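## Task

Using the keyboard, sound exactly F3, F#3, F3, C#4 in that sequence and nothing else. The lowest key, C3, is at the player's left and the highest, C5, at the player's right. A key counts only once pressed most of its depth, and it has to rise most of the way before it can count again. Any wrong note, any extra note, or two notes begun at the same moment means failure.

## Robot and tools

Robot: two FANUC CRX arms, left_arm and right_arm, each with six joints in this fixed order: waist (J1), shoulder (J2), elbow (J3), forearm roll (J4), wrist pitch (J5), wrist roll (J6). Each carries a Robotiq 140 mm two-finger gripper and a wrist camera. The left gripper's fingers can fold when pushed, including when a fingertip is pressed against a surface, so a left-hand key press with open fingers may bend the finger instead of pushing the key; closing the fingers fully first avoids this. The right gripper's fingers are rigid.

Frames: the scene frame has its origin at table height midway between the arms, +z up, +x out over the table, and left_arm on the +y side (names do not match image sides). left_arm's base sits near (-0.028, +0.378, +0.031) m and right_arm's near (+0.010, -0.353, +0.031) m, both nearly unrotated. Each arm reports end_effector_position (metres) and end_effector_quat_wxyz in its own base frame; this point lies between the closed pads, and the fingertips extend about 33 mm past it (less when wide open). The gripper's fingers point along its +z and close along its y. Reported hand positions may be off by a few centimetres.

Row format (used by every moving tool): 18 numbers, always for both arms: left_arm's six joint values, then its gripper position, force_limit, speed; then the same nine for right_arm. Joint values are offsets, not poses, scaled in [-1, 1]: 1.0 equals 1.983 rad for waist and shoulder, 2.38 rad for elbow, 2.975 rad for the three wrist joints. Offsets count from the Joint targets shown at the start of the action or move, not from the previous row. Joint ranges (rad): waist ±3.491, shoulder ±3.140, elbow -1.187 to 4.328, forearm roll ±3.316, wrist pitch ±3.140, wrist roll ±3.927; asking beyond an end by more than 0.010 rad gets the action refused. Gripper position is absolute: +1 fully open (140 mm), about -0.8 pads touching, -1 closes until blocked. force_limit in [-1, 1] sets squeeze (about 14 N at -1 to 58 N at +1); speed in [-1, 1] sets finger speed (about 30 to 250 mm/s). To leave a gripper unchanged, resend its previous three numbers; a 0 is a real command.

execute_actions(actions, cameras): actions is a list of actions; each action is a list of up to 15 rows, one per 1/30 s step, the last row held to fill 15 steps. An empty list just reports state and images. cameras picks images: cam_high (fixed overhead view), cam_left_wrist, cam_right_wrist; omitted or null gives all, [] none.

move(target, speed, blend, stop_force, zero, blocking, cameras): target is one row or a list of up to 15 rows, every offset counted from the same starting Joint targets. All joints travel together, so the hand follows a curve. speed is the top joint speed in rad/s (0.01 to 2, default 0.5, one value or one per target); use a low value near contact. blend (rad) rounds corners in a list. stop_force (12 to 80 N, both arms) ends an arm's path when resistance rises that much above its zero; useful for pressing keys gently, but it may miss light contacts and has no reading near straight-wrist or far-reach poses. zero (default true) re-zeros before the move. blocking=false returns early and cannot be combined with stop_force. The result adds a move: line saying done, off_target, moving, held or fault, plus the worst joint error per arm.

wait(seconds 0 to 10, cameras) lets time pass with commands held. stop(cameras) brakes a running move. zoom_image(camera, region [x0,y0,x1,y1], at most 504x504 px of the 672x504 image) enlarges part of the latest picture. read_manual(section) only returns licence text. finished_scene(scene) ends the current scene, given its number, and cannot be undone; the keyboard result must already be achieved.

Result lines: Joint positions, Joint velocities (omitted if only noise), Joint targets (the base for your next offsets), Tool commands, position_measured (gripper counts: 3 open, 230 pads together), object_status (0 moving, 1 blocked opening, 2 blocked closing, 3 reached position), Flange force along gripper axes (noisy; includes held weight), and warnings such as joint sent to its limit, joint command not followed (clearance check between arms), MOTOR HOT, or fault lines.

Cautions: arms are stiff, so targets pushed past a firm contact, such as a key bottoming out, can trigger a fault. An outside force of 150 N, or joint torque at its limit (147 N m for the first three joints, 36.8 N m for the wrist joints), halts that arm for 10 s. Press keys slowly and release fully before the next note; never let two keys go down together. Avoid arm-to-arm contact, hard hits, and knocking anything off the table. After a push, command targets back past the measured positions to relieve it. Long stretched poses heat motors and can cause an over-temperature stop.

Each tool is called as a command line: name --argument value for each argument, lists and objects as JSON in quotes; but a table of rows of numbers goes row by row, as --pt "numbers of a row", without its own name.

## Session

execute_actions --actions '[]'

Scene clock: 0.00 s.
left_arm: end_effector_position=(+0.1726, -0.0887, +0.1855) position_measured=3 object_status=3 end_effector_quat_wxyz=(-0.485, -0.077, +0.862, +0.130) | right_arm: end_effector_position=(+0.3014, -0.2619, +0.2051) position_measured=3 object_status=3 end_effector_quat_wxyz=(-0.270, -0.416, +0.861, -0.116)
Joint positions: left_arm=[-0.027 0.271 -0.214 -0.148 -2.127 -1.371] | right_arm=[0.016 0.019 -0.327 0.432 -1.643 -0.748]
Joint velocities: within noise
Flange force (N): no reading
Joint targets: left_arm=[-0.027 0.271 -0.214 -0.148 -2.127 -1.371] | right_arm=[0.016 0.019 -0.327 0.432 -1.643 -0.748]
Tool commands: left_gripper/position=+1.0 left_gripper/force_limit=+1.0 left_gripper/speed=+1.0 right_gripper/position=+1.0 right_gripper/force_limit=+1.0 right_gripper/speed=+1.0

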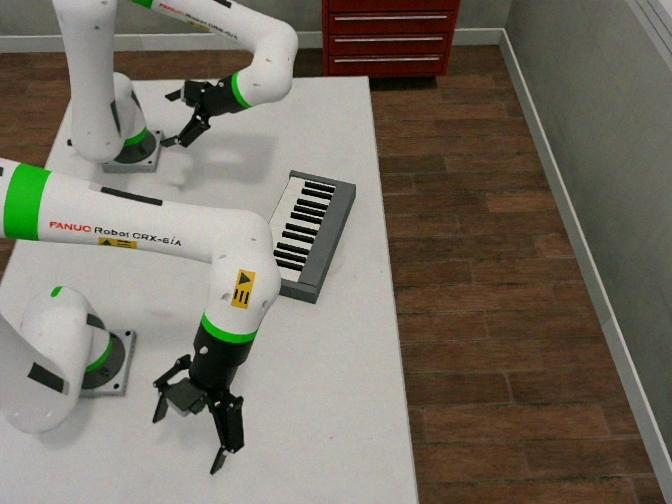

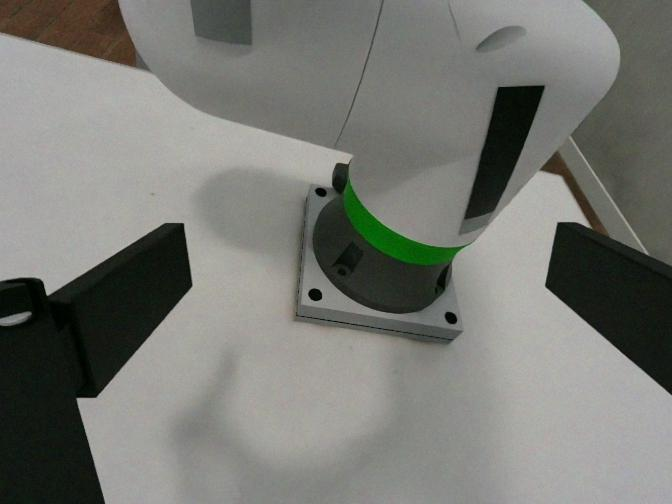

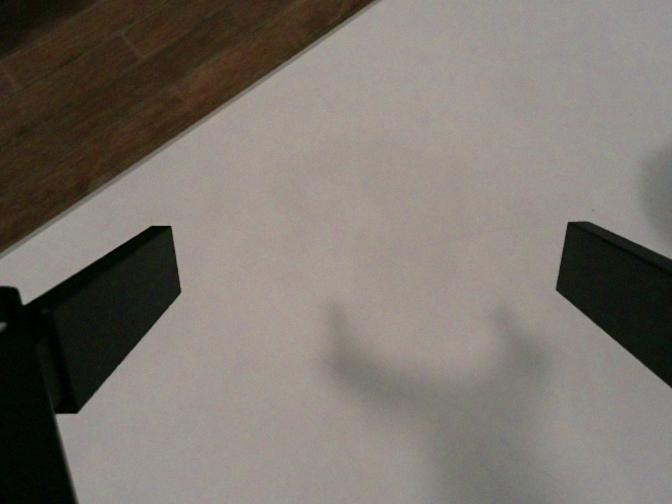

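zoom_image --camera "cam_high" --region '[240, 150, 380, 320]'

Scaled by 2.965 from the camera's 672x504 image, which has a finer 960x720 frame.

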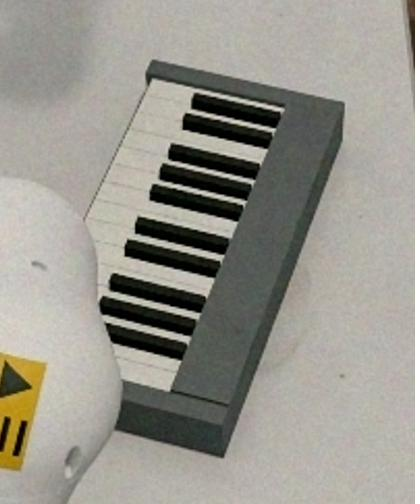

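move --target '[0.353,0,0,0,0,0,1,1,1,0.515,0.260,0.4197,-0.1452,-0.0218,0.319,-1,-1,0]' --speed 0.8

Scene clock: 4.57 s.
left_arm: end_effector_position=(+0.1891, +0.0434, +0.1855) position_measured=3 object_status=3 end_effector_quat_wxyz=(-0.500, -0.368, +0.783, -0.044) | right_arm: end_effector_position=(+0.4346, +0.4808, +0.2401) position_measured=233 object_status=3 end_effector_quat_wxyz=(+0.000, +0.986, -0.165, +0.000)
Joint positions: left_arm=[0.673 0.271 -0.214 -0.148 -2.127 -1.371] | right_arm=[1.038 0.535 0.672 0 -1.708 0.201]
Flange force (N): left_arm=[2.4 2.4 5.1] | right_arm=[0.5 -4.0 -2.7]
Joint targets: left_arm=[0.673 0.271 -0.214 -0.148 -2.127 -1.371] | right_arm=[1.038 0.535 0.672 0.000 -1.708 0.201]
move: done
camera_calibration:
cam_left_wrist: T_world_to_cam=[[-0.623137, 0.726782, 0.288942, 0.0441165], [0.472009, 0.644037, -0.602017, -0.00255154], [-0.623624, -0.238756, -0.744371, 0.408766], [0, 0, 0, 1]]
cam_right_wrist: T_world_to_cam=[[-0.341337, -0.939835, -0.0141068, 0.615143], [-0.885464, 0.316483, 0.340281, 0.156017], [-0.315344, 0.128642, -0.940218, 0.447083], [0, 0, 0, 1]]

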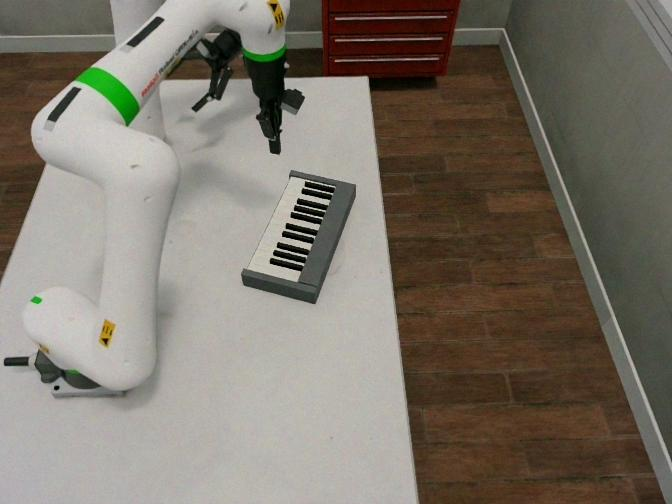

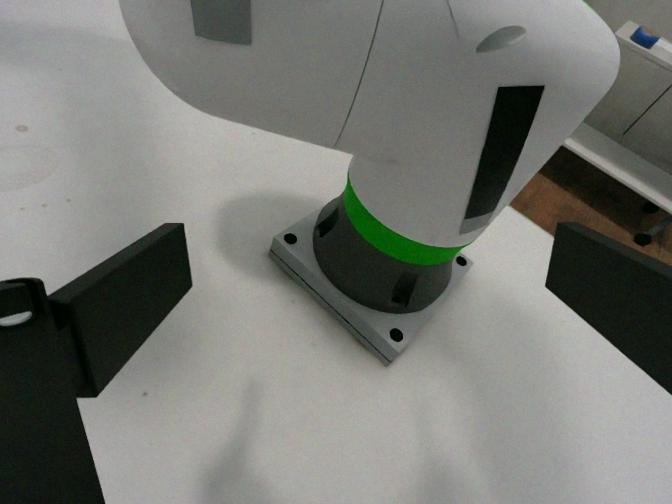

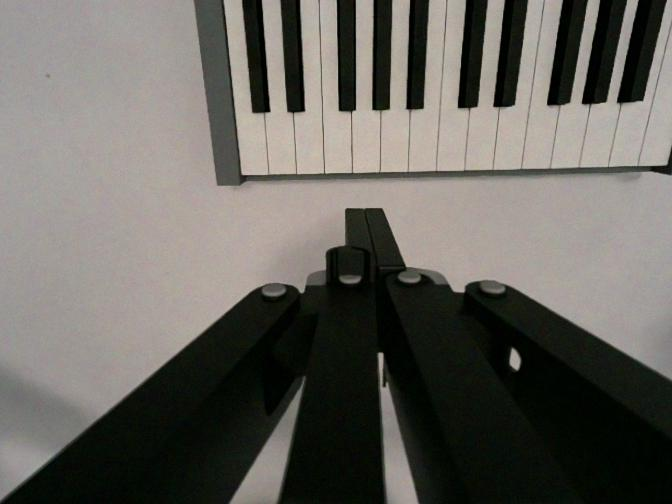

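move --target '[0,0,0,0,0,0,1,1,1,-0.0143,0.0311,-0.0932,0,0.0953,0.0092,-1,-1,0]' --cameras '["cam_high","cam_right_wrist"]'

zoom_image --camera "cam_right_wrist" --region '[150, 50, 550, 350]'

zoom_image --camera "cam_high" --region '[230, 80, 370, 310]'

Scene clock: 6.67 s.
left_arm: end_effector_position=(+0.1891, +0.0434, +0.1855) position_measured=3 object_status=3 end_effector_quat_wxyz=(-0.500, -0.368, +0.783, -0.044) | right_arm: end_effector_position=(+0.4591, +0.4860, +0.1051) position_measured=233 object_status=3 end_effector_quat_wxyz=(+0.000, +0.986, -0.166, +0.000)
Joint positions: left_arm=[0.673 0.271 -0.214 -0.148 -2.127 -1.371] | right_arm=[1.009 0.596 0.45 -0.001 -1.424 0.228]
Flange force (N): left_arm=[2.5 2.2 4.8] | right_arm=[-1.2 -2.2 -0.5]
Joint targets: left_arm=[0.673 0.271 -0.214 -0.148 -2.127 -1.371] | right_arm=[1.009 0.596 0.450 0.000 -1.424 0.228]
move: done
camera_calibration:
cam_right_wrist: T_world_to_cam=[[-0.342273, -0.939493, -0.0142308, 0.626742], [-0.885146, 0.317319, 0.340331, 0.221437], [-0.315223, 0.129083, -0.940198, 0.326919], [0, 0, 0, 1]]
Images, in order: cam_high, cam_right_wrist.

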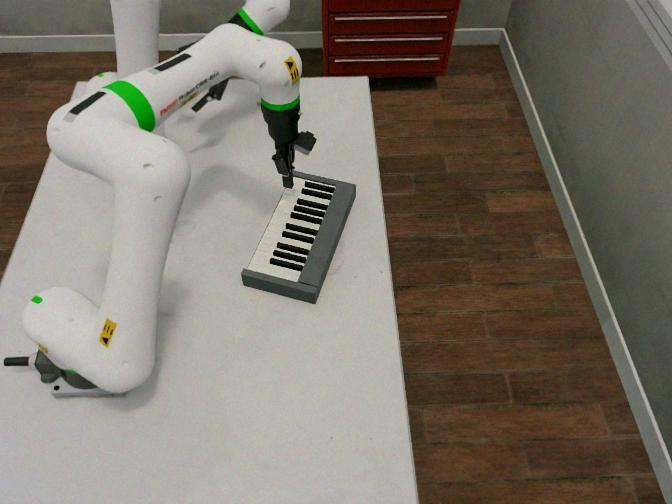

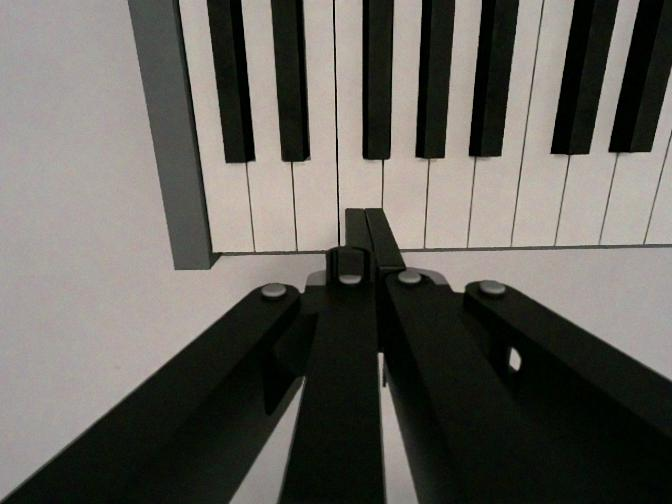

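Scaled by 1.260 from the camera's 672x504 image, which has a finer 960x720 frame.

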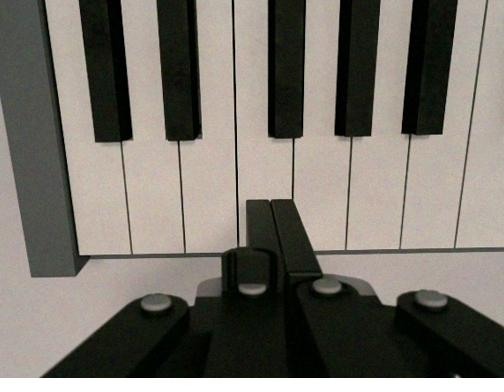

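Scaled by 2.191 from the camera's 672x504 image, which has a finer 960x720 frame.

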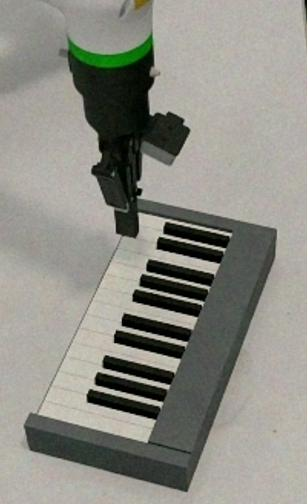

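move --target '[0,0,0,0,0,0,1,1,1,0,0.00767,-0.02185,0,0.02259,0,-1,-1,0]' --cameras '["cam_right_wrist"]'

zoom_image --camera "cam_right_wrist" --region '[250, 130, 450, 280]'

Scene clock: 7.93 s.
left_arm: end_effector_position=(+0.1891, +0.0434, +0.1855) position_measured=3 object_status=3 end_effector_quat_wxyz=(-0.500, -0.368, +0.783, -0.044) | right_arm: end_effector_position=(+0.4591, +0.4859, +0.0731) position_measured=233 object_status=3 end_effector_quat_wxyz=(+0.000, +0.986, -0.166, +0.000)
Joint positions: left_arm=[0.673 0.271 -0.214 -0.148 -2.127 -1.371] | right_arm=[1.009 0.611 0.398 0 -1.357 0.228]
Flange force (N): left_arm=[2.9 2.2 4.5] | right_arm=[-0.8 -3.2 -1.2]
Joint targets: left_arm=[0.673 0.271 -0.214 -0.148 -2.127 -1.371] | right_arm=[1.009 0.611 0.398 0.000 -1.357 0.228]
move: done
camera_calibration:
cam_right_wrist: T_world_to_cam=[[-0.34229, -0.939487, -0.014173, 0.626237], [-0.885162, 0.317365, 0.340247, 0.232339], [-0.315159, 0.129009, -0.940229, 0.296876], [0, 0, 0, 1]]
Images, in order: cam_right_wrist.

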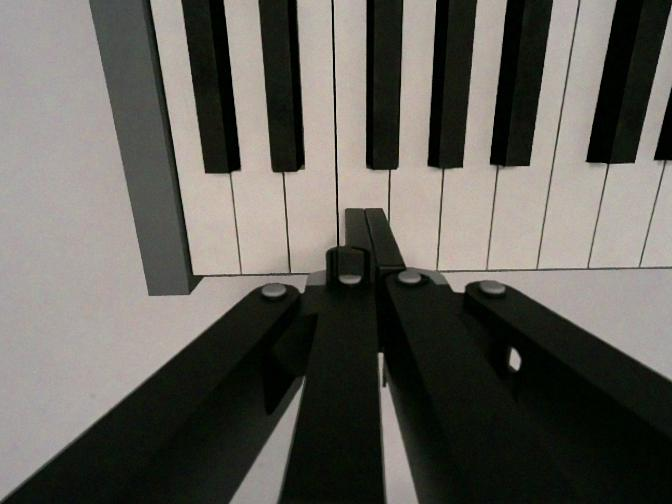

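Scaled by 2.520 from the camera's 672x504 image, which has a finer 960x720 frame.

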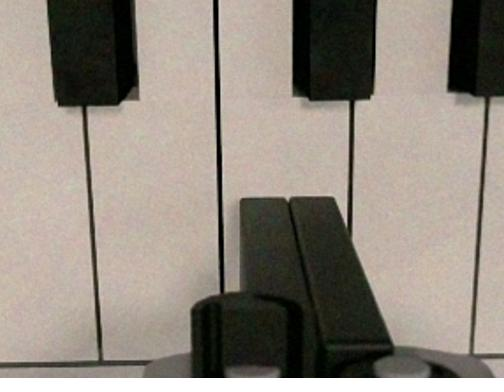

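move --target '[0,0,0,0,0,0,1,1,1,0,0.00887,-0.01655,0,0.01916,0,-1,-1,0]' --stop_force 12 --speed 0.06 --cameras '["cam_high","cam_right_wrist"]'

zoom_image --camera "cam_right_wrist" --region '[250, 130, 450, 280]'

Scene clock: 9.63 s.
left_arm: end_effector_position=(+0.1891, +0.0434, +0.1855) position_measured=3 object_status=3 end_effector_quat_wxyz=(-0.500, -0.368, +0.783, -0.044) | right_arm: end_effector_position=(+0.4591, +0.4860, +0.0466) position_measured=233 object_status=3 end_effector_quat_wxyz=(+0.000, +0.986, -0.166, +0.000)
Joint positions: left_arm=[0.673 0.271 -0.214 -0.148 -2.127 -1.371] | right_arm=[1.009 0.628 0.361 0 -1.303 0.228]
Flange force (N): left_arm=[1.9 1.5 3.4] | right_arm=[-7.5 1.7 -29.4]
Joint targets: left_arm=[0.673 0.271 -0.214 -0.148 -2.127 -1.371] | right_arm=[1.009 0.628 0.361 0.000 -1.303 0.228]
move: contact (right_arm)
camera_calibration:
cam_right_wrist: T_world_to_cam=[[-0.342313, -0.939473, -0.0145646, 0.625991], [-0.88522, 0.317272, 0.340182, 0.241444], [-0.314971, 0.129342, -0.940247, 0.271725], [0, 0, 0, 1]]
Images, in order: cam_high, cam_right_wrist.

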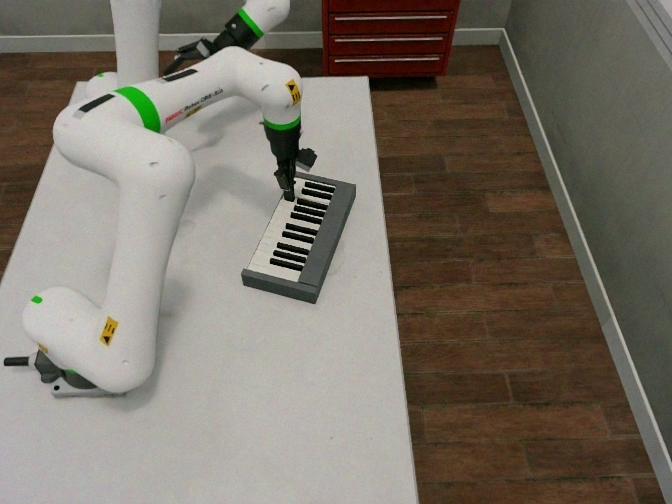

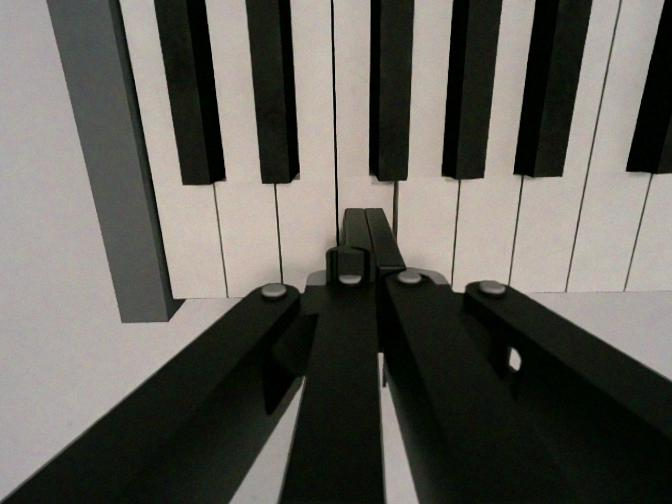

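Scaled by 2.520 from the camera's 672x504 image, which has a finer 960x720 frame.

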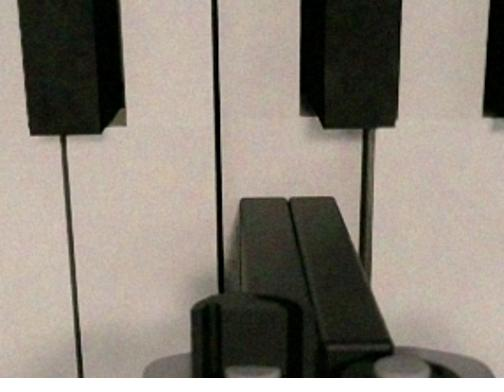

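move --pt "0 0 0 0 0 0 1 1 1 0 -0.01583 0.03752 0 -0.04084 0 -1 -1 0" --pt "0 0 0 0 0 0 1 1 1 -0.0368 0.00375 0.0580 0 -0.04417 0.02464 -1 -1 0" --blend '[0.015,0]' --cameras '["cam_right_wrist"]'

zoom_image --camera "cam_right_wrist" --region '[250, 130, 450, 280]'

Scene clock: 11.33 s.
left_arm: end_effector_position=(+0.1891, +0.0434, +0.1855) position_measured=3 object_status=3 end_effector_quat_wxyz=(-0.500, -0.368, +0.783, -0.044) | right_arm: end_effector_position=(+0.5013, +0.4621, +0.0998) position_measured=233 object_status=3 end_effector_quat_wxyz=(+0.000, +0.986, -0.166, +0.000)
Joint positions: left_arm=[0.673 0.271 -0.214 -0.148 -2.127 -1.371] | right_arm=[0.936 0.635 0.499 0 -1.434 0.301]
Flange force (N): left_arm=[2.5 2.1 4.4] | right_arm=[0.0 -3.1 -1.7]
Joint targets: left_arm=[0.673 0.271 -0.214 -0.148 -2.127 -1.371] | right_arm=[0.936 0.635 0.499 0.000 -1.434 0.301]
move: done
camera_calibration:
cam_right_wrist: T_world_to_cam=[[-0.341926, -0.939626, -0.013742, 0.61851], [-0.885192, 0.31714, 0.340377, 0.268277], [-0.315469, 0.128548, -0.940188, 0.338682], [0, 0, 0, 1]]
Images, in order: cam_right_wrist.

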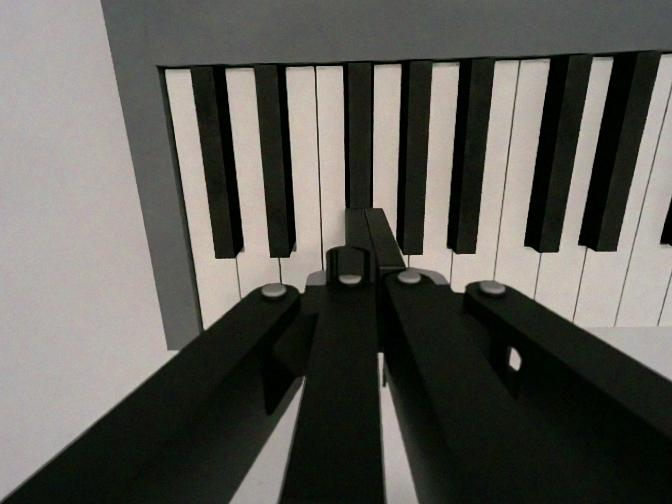

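Scaled by 2.520 from the camera's 672x504 image, which has a finer 960x720 frame.

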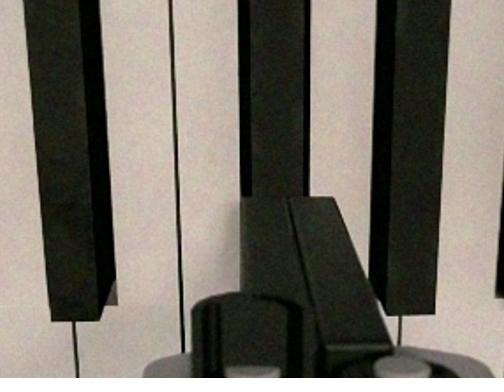

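move --target '[0,0,0,0,0,0,1,1,1,0,0.00321,-0.01065,0,0.01065,0,-1,-1,0]' --cameras '[]'

move --target '[0,0,0,0,0,0,1,1,1,0,0.00487,-0.01247,0,0.01322,0,-1,-1,0]' --stop_force 12 --speed 0.04 --cameras '["cam_right_wrist"]'

zoom_image --camera "cam_right_wrist" --region '[250, 130, 450, 280]'

Scene clock: 12.47 s.
move: done

Scene clock: 14.17 s.
left_arm: end_effector_position=(+0.1891, +0.0434, +0.1855) position_measured=3 object_status=3 end_effector_quat_wxyz=(-0.500, -0.368, +0.783, -0.044) | right_arm: end_effector_position=(+0.5013, +0.4621, +0.0657) position_measured=233 object_status=3 end_effector_quat_wxyz=(+0.000, +0.986, -0.166, +0.000)
Joint positions: left_arm=[0.673 0.271 -0.214 -0.148 -2.127 -1.371] | right_arm=[0.936 0.651 0.444 0 -1.363 0.301]
Flange force (N): left_arm=[3.0 2.3 4.8] | right_arm=[-2.0 -2.6 -2.9]
Joint targets: left_arm=[0.673 0.271 -0.214 -0.148 -2.127 -1.371] | right_arm=[0.936 0.651 0.444 0.000 -1.363 0.301]
move: done
camera_calibration:
cam_right_wrist: T_world_to_cam=[[-0.342001, -0.9396, -0.0136934, 0.618047], [-0.885164, 0.317226, 0.34037, 0.279862], [-0.315468, 0.128528, -0.940192, 0.306704], [0, 0, 0, 1]]
Images, in order: cam_right_wrist.

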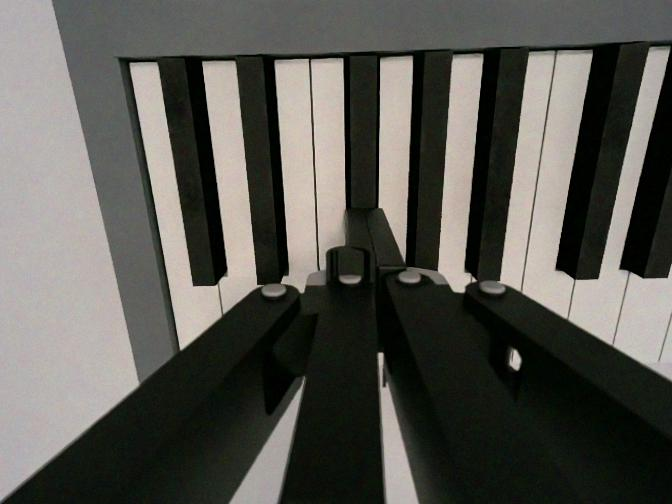

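Scaled by 2.520 from the camera's 672x504 image, which has a finer 960x720 frame.

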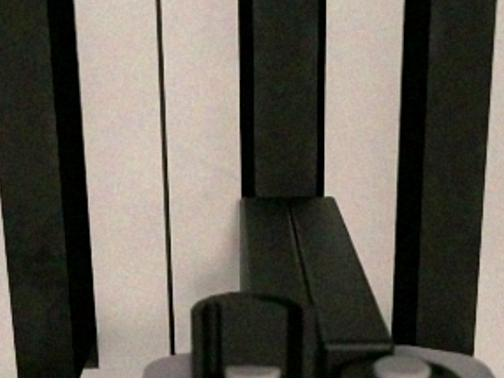

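move --target '[0,0,0,0,0,0,1,1,1,0,0.0037,-0.00725,0,0.00825,0,-1,-1,0]' --stop_force 12 --speed 0.04 --cameras '["cam_right_wrist"]'

zoom_image --camera "cam_right_wrist" --region '[250, 130, 450, 280]'

Scene clock: 15.33 s.
left_arm: end_effector_position=(+0.1891, +0.0434, +0.1855) position_measured=3 object_status=3 end_effector_quat_wxyz=(-0.500, -0.368, +0.783, -0.044) | right_arm: end_effector_position=(+0.5014, +0.4621, +0.0622) position_measured=233 object_status=3 end_effector_quat_wxyz=(+0.000, +0.986, -0.166, +0.000)
Joint positions: left_arm=[0.673 0.271 -0.214 -0.148 -2.127 -1.371] | right_arm=[0.936 0.653 0.438 0 -1.355 0.301]
Flange force (N): left_arm=[2.7 2.5 4.8] | right_arm=[-8.7 1.7 -27.8]
Joint targets: left_arm=[0.673 0.271 -0.214 -0.148 -2.127 -1.371] | right_arm=[0.936 0.653 0.438 0.000 -1.356 0.301]
move: contact (right_arm); right_arm: the wrist pitch is farthest, 0.017 rad from its target
camera_calibration:
cam_right_wrist: T_world_to_cam=[[-0.341982, -0.939604, -0.0138959, 0.618075], [-0.885242, 0.317165, 0.340225, 0.281194], [-0.31527, 0.128652, -0.940241, 0.303241], [0, 0, 0, 1]]
Images, in order: cam_right_wrist.

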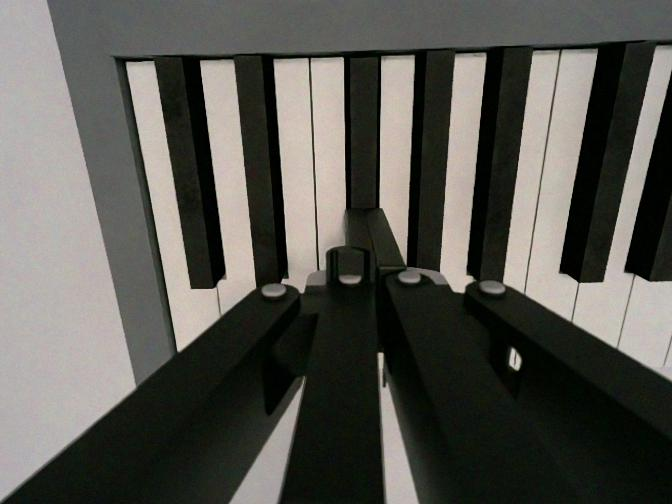

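Scaled by 2.520 from the camera's 672x504 image, which has a finer 960x720 frame.

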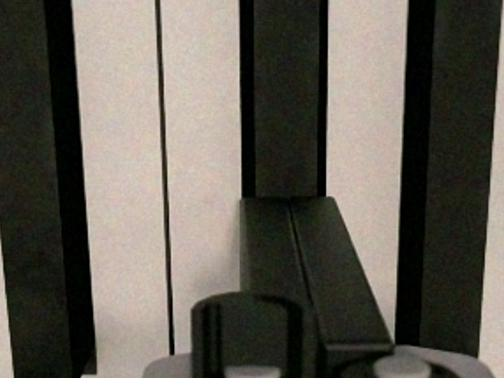

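wait --seconds 0 --cameras '["cam_high","cam_right_wrist"]'

zoom_image --camera "cam_high" --region '[270, 150, 370, 230]'

zoom_image --camera "cam_right_wrist" --region '[300, 30, 460, 150]'

Scene clock: 16.40 s.
left_arm: end_effector_position=(+0.1891, +0.0434, +0.1855) position_measured=3 object_status=3 end_effector_quat_wxyz=(-0.500, -0.368, +0.783, -0.044) | right_arm: end_effector_position=(+0.5014, +0.4621, +0.0622) position_measured=233 object_status=3 end_effector_quat_wxyz=(+0.000, +0.986, -0.166, +0.000)
Joint positions: left_arm=[0.673 0.271 -0.214 -0.148 -2.127 -1.371] | right_arm=[0.936 0.653 0.438 0 -1.356 0.301]
Flange force (N): left_arm=[2.5 2.7 5.0] | right_arm=[-8.3 1.9 -27.6]
Joint targets: left_arm=[0.673 0.271 -0.214 -0.148 -2.127 -1.371] | right_arm=[0.936 0.653 0.438 0.000 -1.356 0.301]
Tool commands: left_gripper/position=+1.0 left_gripper/force_limit=+1.0 left_gripper/speed=+1.0 right_gripper/position=-1.0 right_gripper/force_limit=-1.0 right_gripper/speed=+0.0
camera_calibration:
cam_right_wrist: T_world_to_cam=[[-0.341993, -0.9396, -0.0138568, 0.618072], [-0.885214, 0.317179, 0.340284, 0.281159], [-0.315336, 0.128641, -0.940221, 0.303252], [0, 0, 0, 1]]
Images, in order: cam_high, cam_right_wrist.

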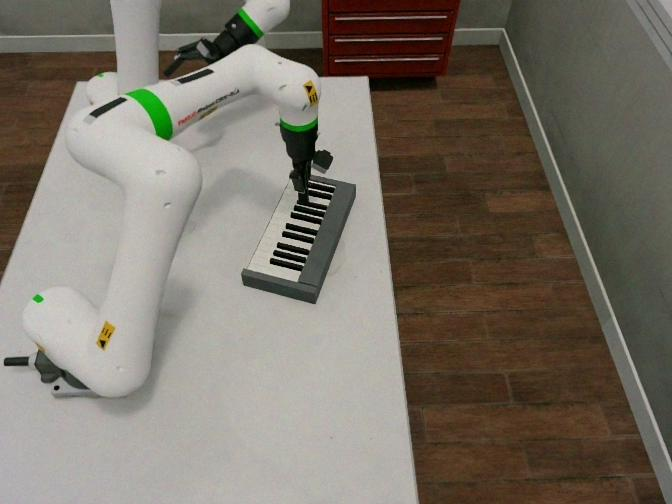

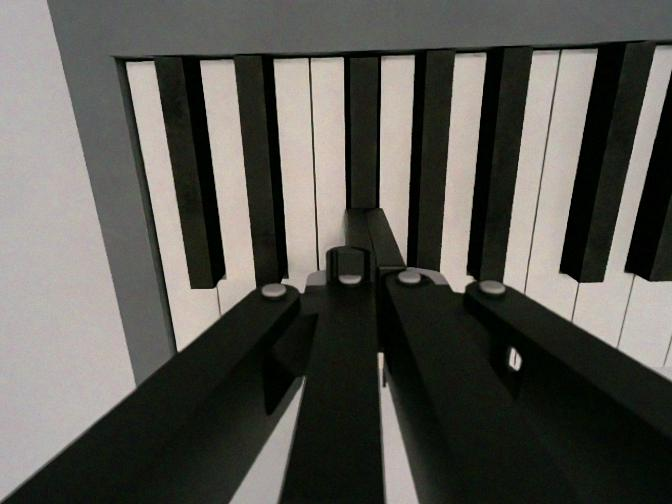

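Scaled by 5.040 from the camera's 672x504 image, which has a finer 960x720 frame.

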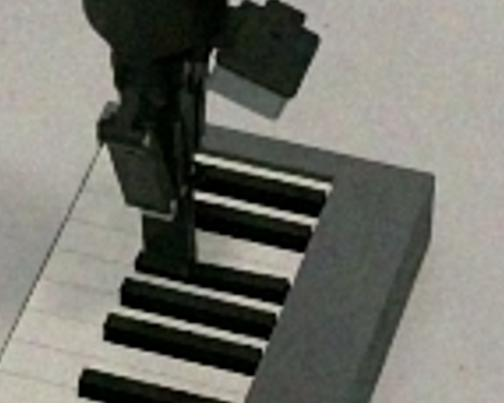

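Scaled by 3.150 from the camera's 672x504 image, which has a finer 960x720 frame.

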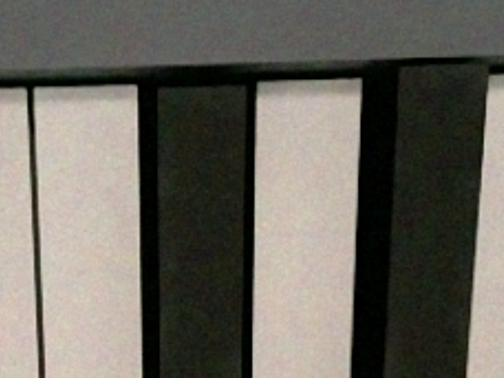

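move --pt "0 0 0 0 0 0 1 1 1 0 -0.00888 0.02563 0 -0.02635 0 -1 -1 0" --pt "0 0 0 0 0 0 1 1 1 0.0368 -0.02844 0.00517 0 -0.02303 -0.02437 -1 -1 0" --pt "0 0 0 0 0 0 1 1 1 0.0368 -0.02078 -0.01668 0 -0.00044 -0.02437 -1 -1 0" --blend '[0.015,0.01,0]' --cameras '[]'

move --target '[0,0,0,0,0,0,1,1,1,0,0.00887,-0.01655,0,0.01916,0,-1,-1,0]' --stop_force 12 --speed 0.04 --cameras '["cam_right_wrist"]'

zoom_image --camera "cam_right_wrist" --region '[250, 130, 450, 280]'

Scene clock: 17.70 s.
move: done

Scene clock: 19.60 s.
left_arm: end_effector_position=(+0.1891, +0.0434, +0.1855) position_measured=3 object_status=3 end_effector_quat_wxyz=(-0.500, -0.368, +0.783, -0.044) | right_arm: end_effector_position=(+0.4593, +0.4862, +0.0469) position_measured=233 object_status=3 end_effector_quat_wxyz=(+0.000, +0.986, -0.166, +0.000)
Joint positions: left_arm=[0.673 0.271 -0.214 -0.148 -2.127 -1.371] | right_arm=[1.009 0.628 0.362 0 -1.304 0.229]
Flange force (N): left_arm=[2.8 1.7 4.1] | right_arm=[-7.2 0.8 -23.6]
Joint targets: left_arm=[0.673 0.271 -0.214 -0.148 -2.127 -1.371] | right_arm=[1.009 0.628 0.362 0.000 -1.304 0.229]
move: contact (right_arm)
camera_calibration:
cam_right_wrist: T_world_to_cam=[[-0.341457, -0.939789, -0.0143028, 0.62594], [-0.885519, 0.316563, 0.340065, 0.24189], [-0.315061, 0.128783, -0.940293, 0.272351], [0, 0, 0, 1]]
Images, in order: cam_right_wrist.

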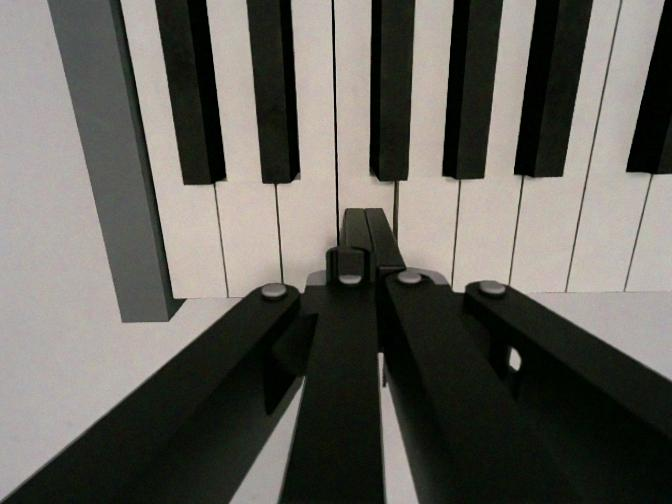

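Scaled by 2.520 from the camera's 672x504 image, which has a finer 960x720 frame.

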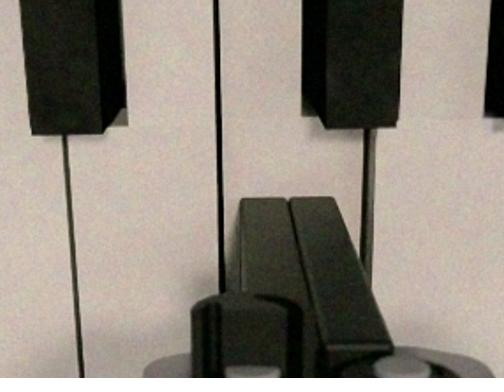

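move --pt "0 0 0 0 0 0 1 1 1 0 -0.01583 0.0371 0 -0.0405 0 -1 -1 0" --pt "0 0 0 0 0 0 1 1 1 -0.06071 -0.10267 -0.07455 0 -0.00908 0.04047 -1 -1 0" --blend '[0.015,0]' --cameras '["cam_right_wrist"]'

zoom_image --camera "cam_right_wrist" --region '[250, 130, 450, 280]'

Scene clock: 21.27 s.
left_arm: end_effector_position=(+0.1891, +0.0434, +0.1855) position_measured=3 object_status=3 end_effector_quat_wxyz=(-0.500, -0.368, +0.783, -0.044) | right_arm: end_effector_position=(+0.4705, +0.3736, +0.0997) position_measured=233 object_status=3 end_effector_quat_wxyz=(+0.000, +0.986, -0.166, +0.000)
Joint positions: left_arm=[0.673 0.271 -0.214 -0.148 -2.127 -1.371] | right_arm=[0.889 0.425 0.185 0 -1.331 0.349]
Flange force (N): left_arm=[2.7 2.7 4.3] | right_arm=[-0.7 -2.5 -1.0]
Joint targets: left_arm=[0.673 0.271 -0.214 -0.148 -2.127 -1.371] | right_arm=[0.889 0.425 0.185 0.000 -1.331 0.349]
move: done
camera_calibration:
cam_right_wrist: T_world_to_cam=[[-0.341481, -0.939792, -0.0134999, 0.524607], [-0.885344, 0.316809, 0.34029, 0.26937], [-0.315525, 0.128155, -0.940224, 0.340481], [0, 0, 0, 1]]
Images, in order: cam_right_wrist.

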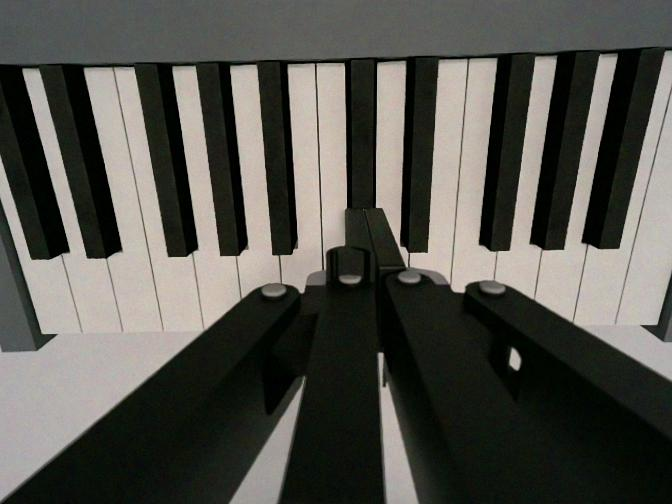

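Scaled by 2.520 from the camera's 672x504 image, which has a finer 960x720 frame.

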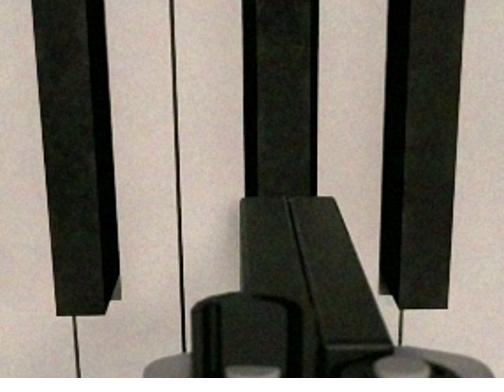

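move --target '[0,0,0,0,0,0,1,1,1,-0.00066,0.00819,-0.01566,0,0.01799,0.00044,-1,-1,0]' --cameras '[]'

move --target '[0,0,0,0,0,0,1,1,1,0,0.00729,-0.01082,0,0.01351,0,-1,-1,0]' --stop_force 12 --speed 0.04 --cameras '["cam_right_wrist"]'

zoom_image --camera "cam_right_wrist" --region '[270, 30, 470, 180]'

Scene clock: 22.37 s.
move: done

Scene clock: 23.67 s.
left_arm: end_effector_position=(+0.1891, +0.0434, +0.1855) position_measured=3 object_status=3 end_effector_quat_wxyz=(-0.500, -0.368, +0.783, -0.044) | right_arm: end_effector_position=(+0.4711, +0.3730, +0.0619) position_measured=233 object_status=3 end_effector_quat_wxyz=(+0.000, +0.986, -0.166, +0.000)
Joint positions: left_arm=[0.673 0.271 -0.214 -0.148 -2.127 -1.371] | right_arm=[0.888 0.451 0.13 0 -1.25 0.351]
Flange force (N): left_arm=[2.9 2.9 4.9] | right_arm=[-9.3 2.3 -31.1]
Joint targets: left_arm=[0.673 0.271 -0.214 -0.148 -2.127 -1.371] | right_arm=[0.888 0.451 0.130 0.000 -1.250 0.351]
move: contact (right_arm); right_arm: the wrist pitch is farthest, 0.013 rad from its target
camera_calibration:
cam_right_wrist: T_world_to_cam=[[-0.341532, -0.939769, -0.0137559, 0.523776], [-0.885382, 0.316787, 0.340214, 0.28293], [-0.315365, 0.128373, -0.940247, 0.305039], [0, 0, 0, 1]]
Images, in order: cam_right_wrist.

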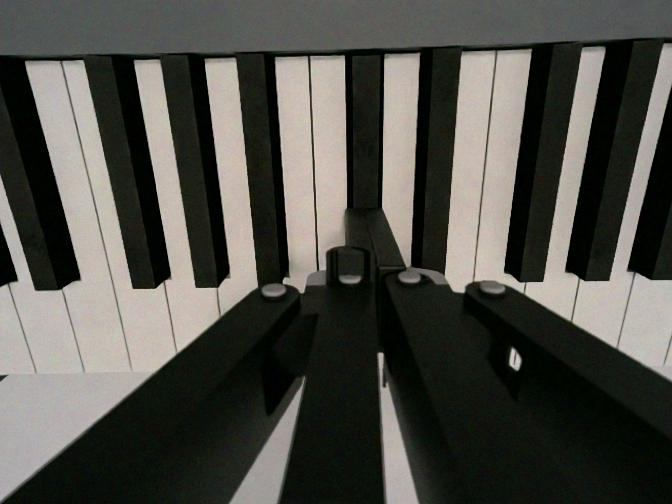

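Scaled by 2.520 from the camera's 672x504 image, which has a finer 960x720 frame.

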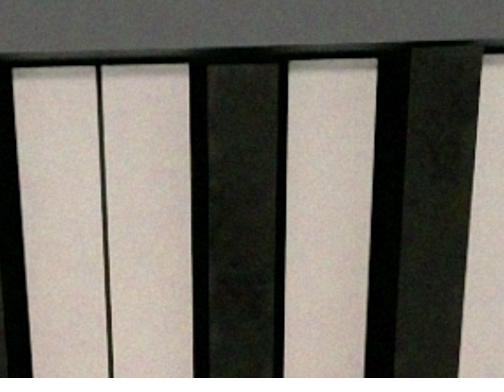

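Pressed. Lift off and finish.

move --target '[0,0,0,0,0,0,1,1,1,0,-0.0131,0.0231,0,-0.0272,0,-1,-1,0]' --cameras '[]'

finished_scene --scene 1

Scene clock: 24.53 s.
left_arm: end_effector_position=(+0.1891, +0.0434, +0.1855) position_measured=3 object_status=3 end_effector_quat_wxyz=(-0.500, -0.368, +0.783, -0.044) | right_arm: end_effector_position=(+0.4711, +0.3730, +0.0998) position_measured=233 object_status=3 end_effector_quat_wxyz=(+0.000, +0.986, -0.166, +0.000)
Joint positions: left_arm=[0.673 0.271 -0.214 -0.148 -2.127 -1.371] | right_arm=[0.888 0.425 0.185 0 -1.331 0.351]
Flange force (N): left_arm=[2.3 2.1 4.5] | right_arm=[-0.7 -2.6 -1.5]
Joint targets: left_arm=[0.673 0.271 -0.214 -0.148 -2.127 -1.371] | right_arm=[0.888 0.425 0.185 0.000 -1.331 0.351]
move: done

The scene is finished: the task was done.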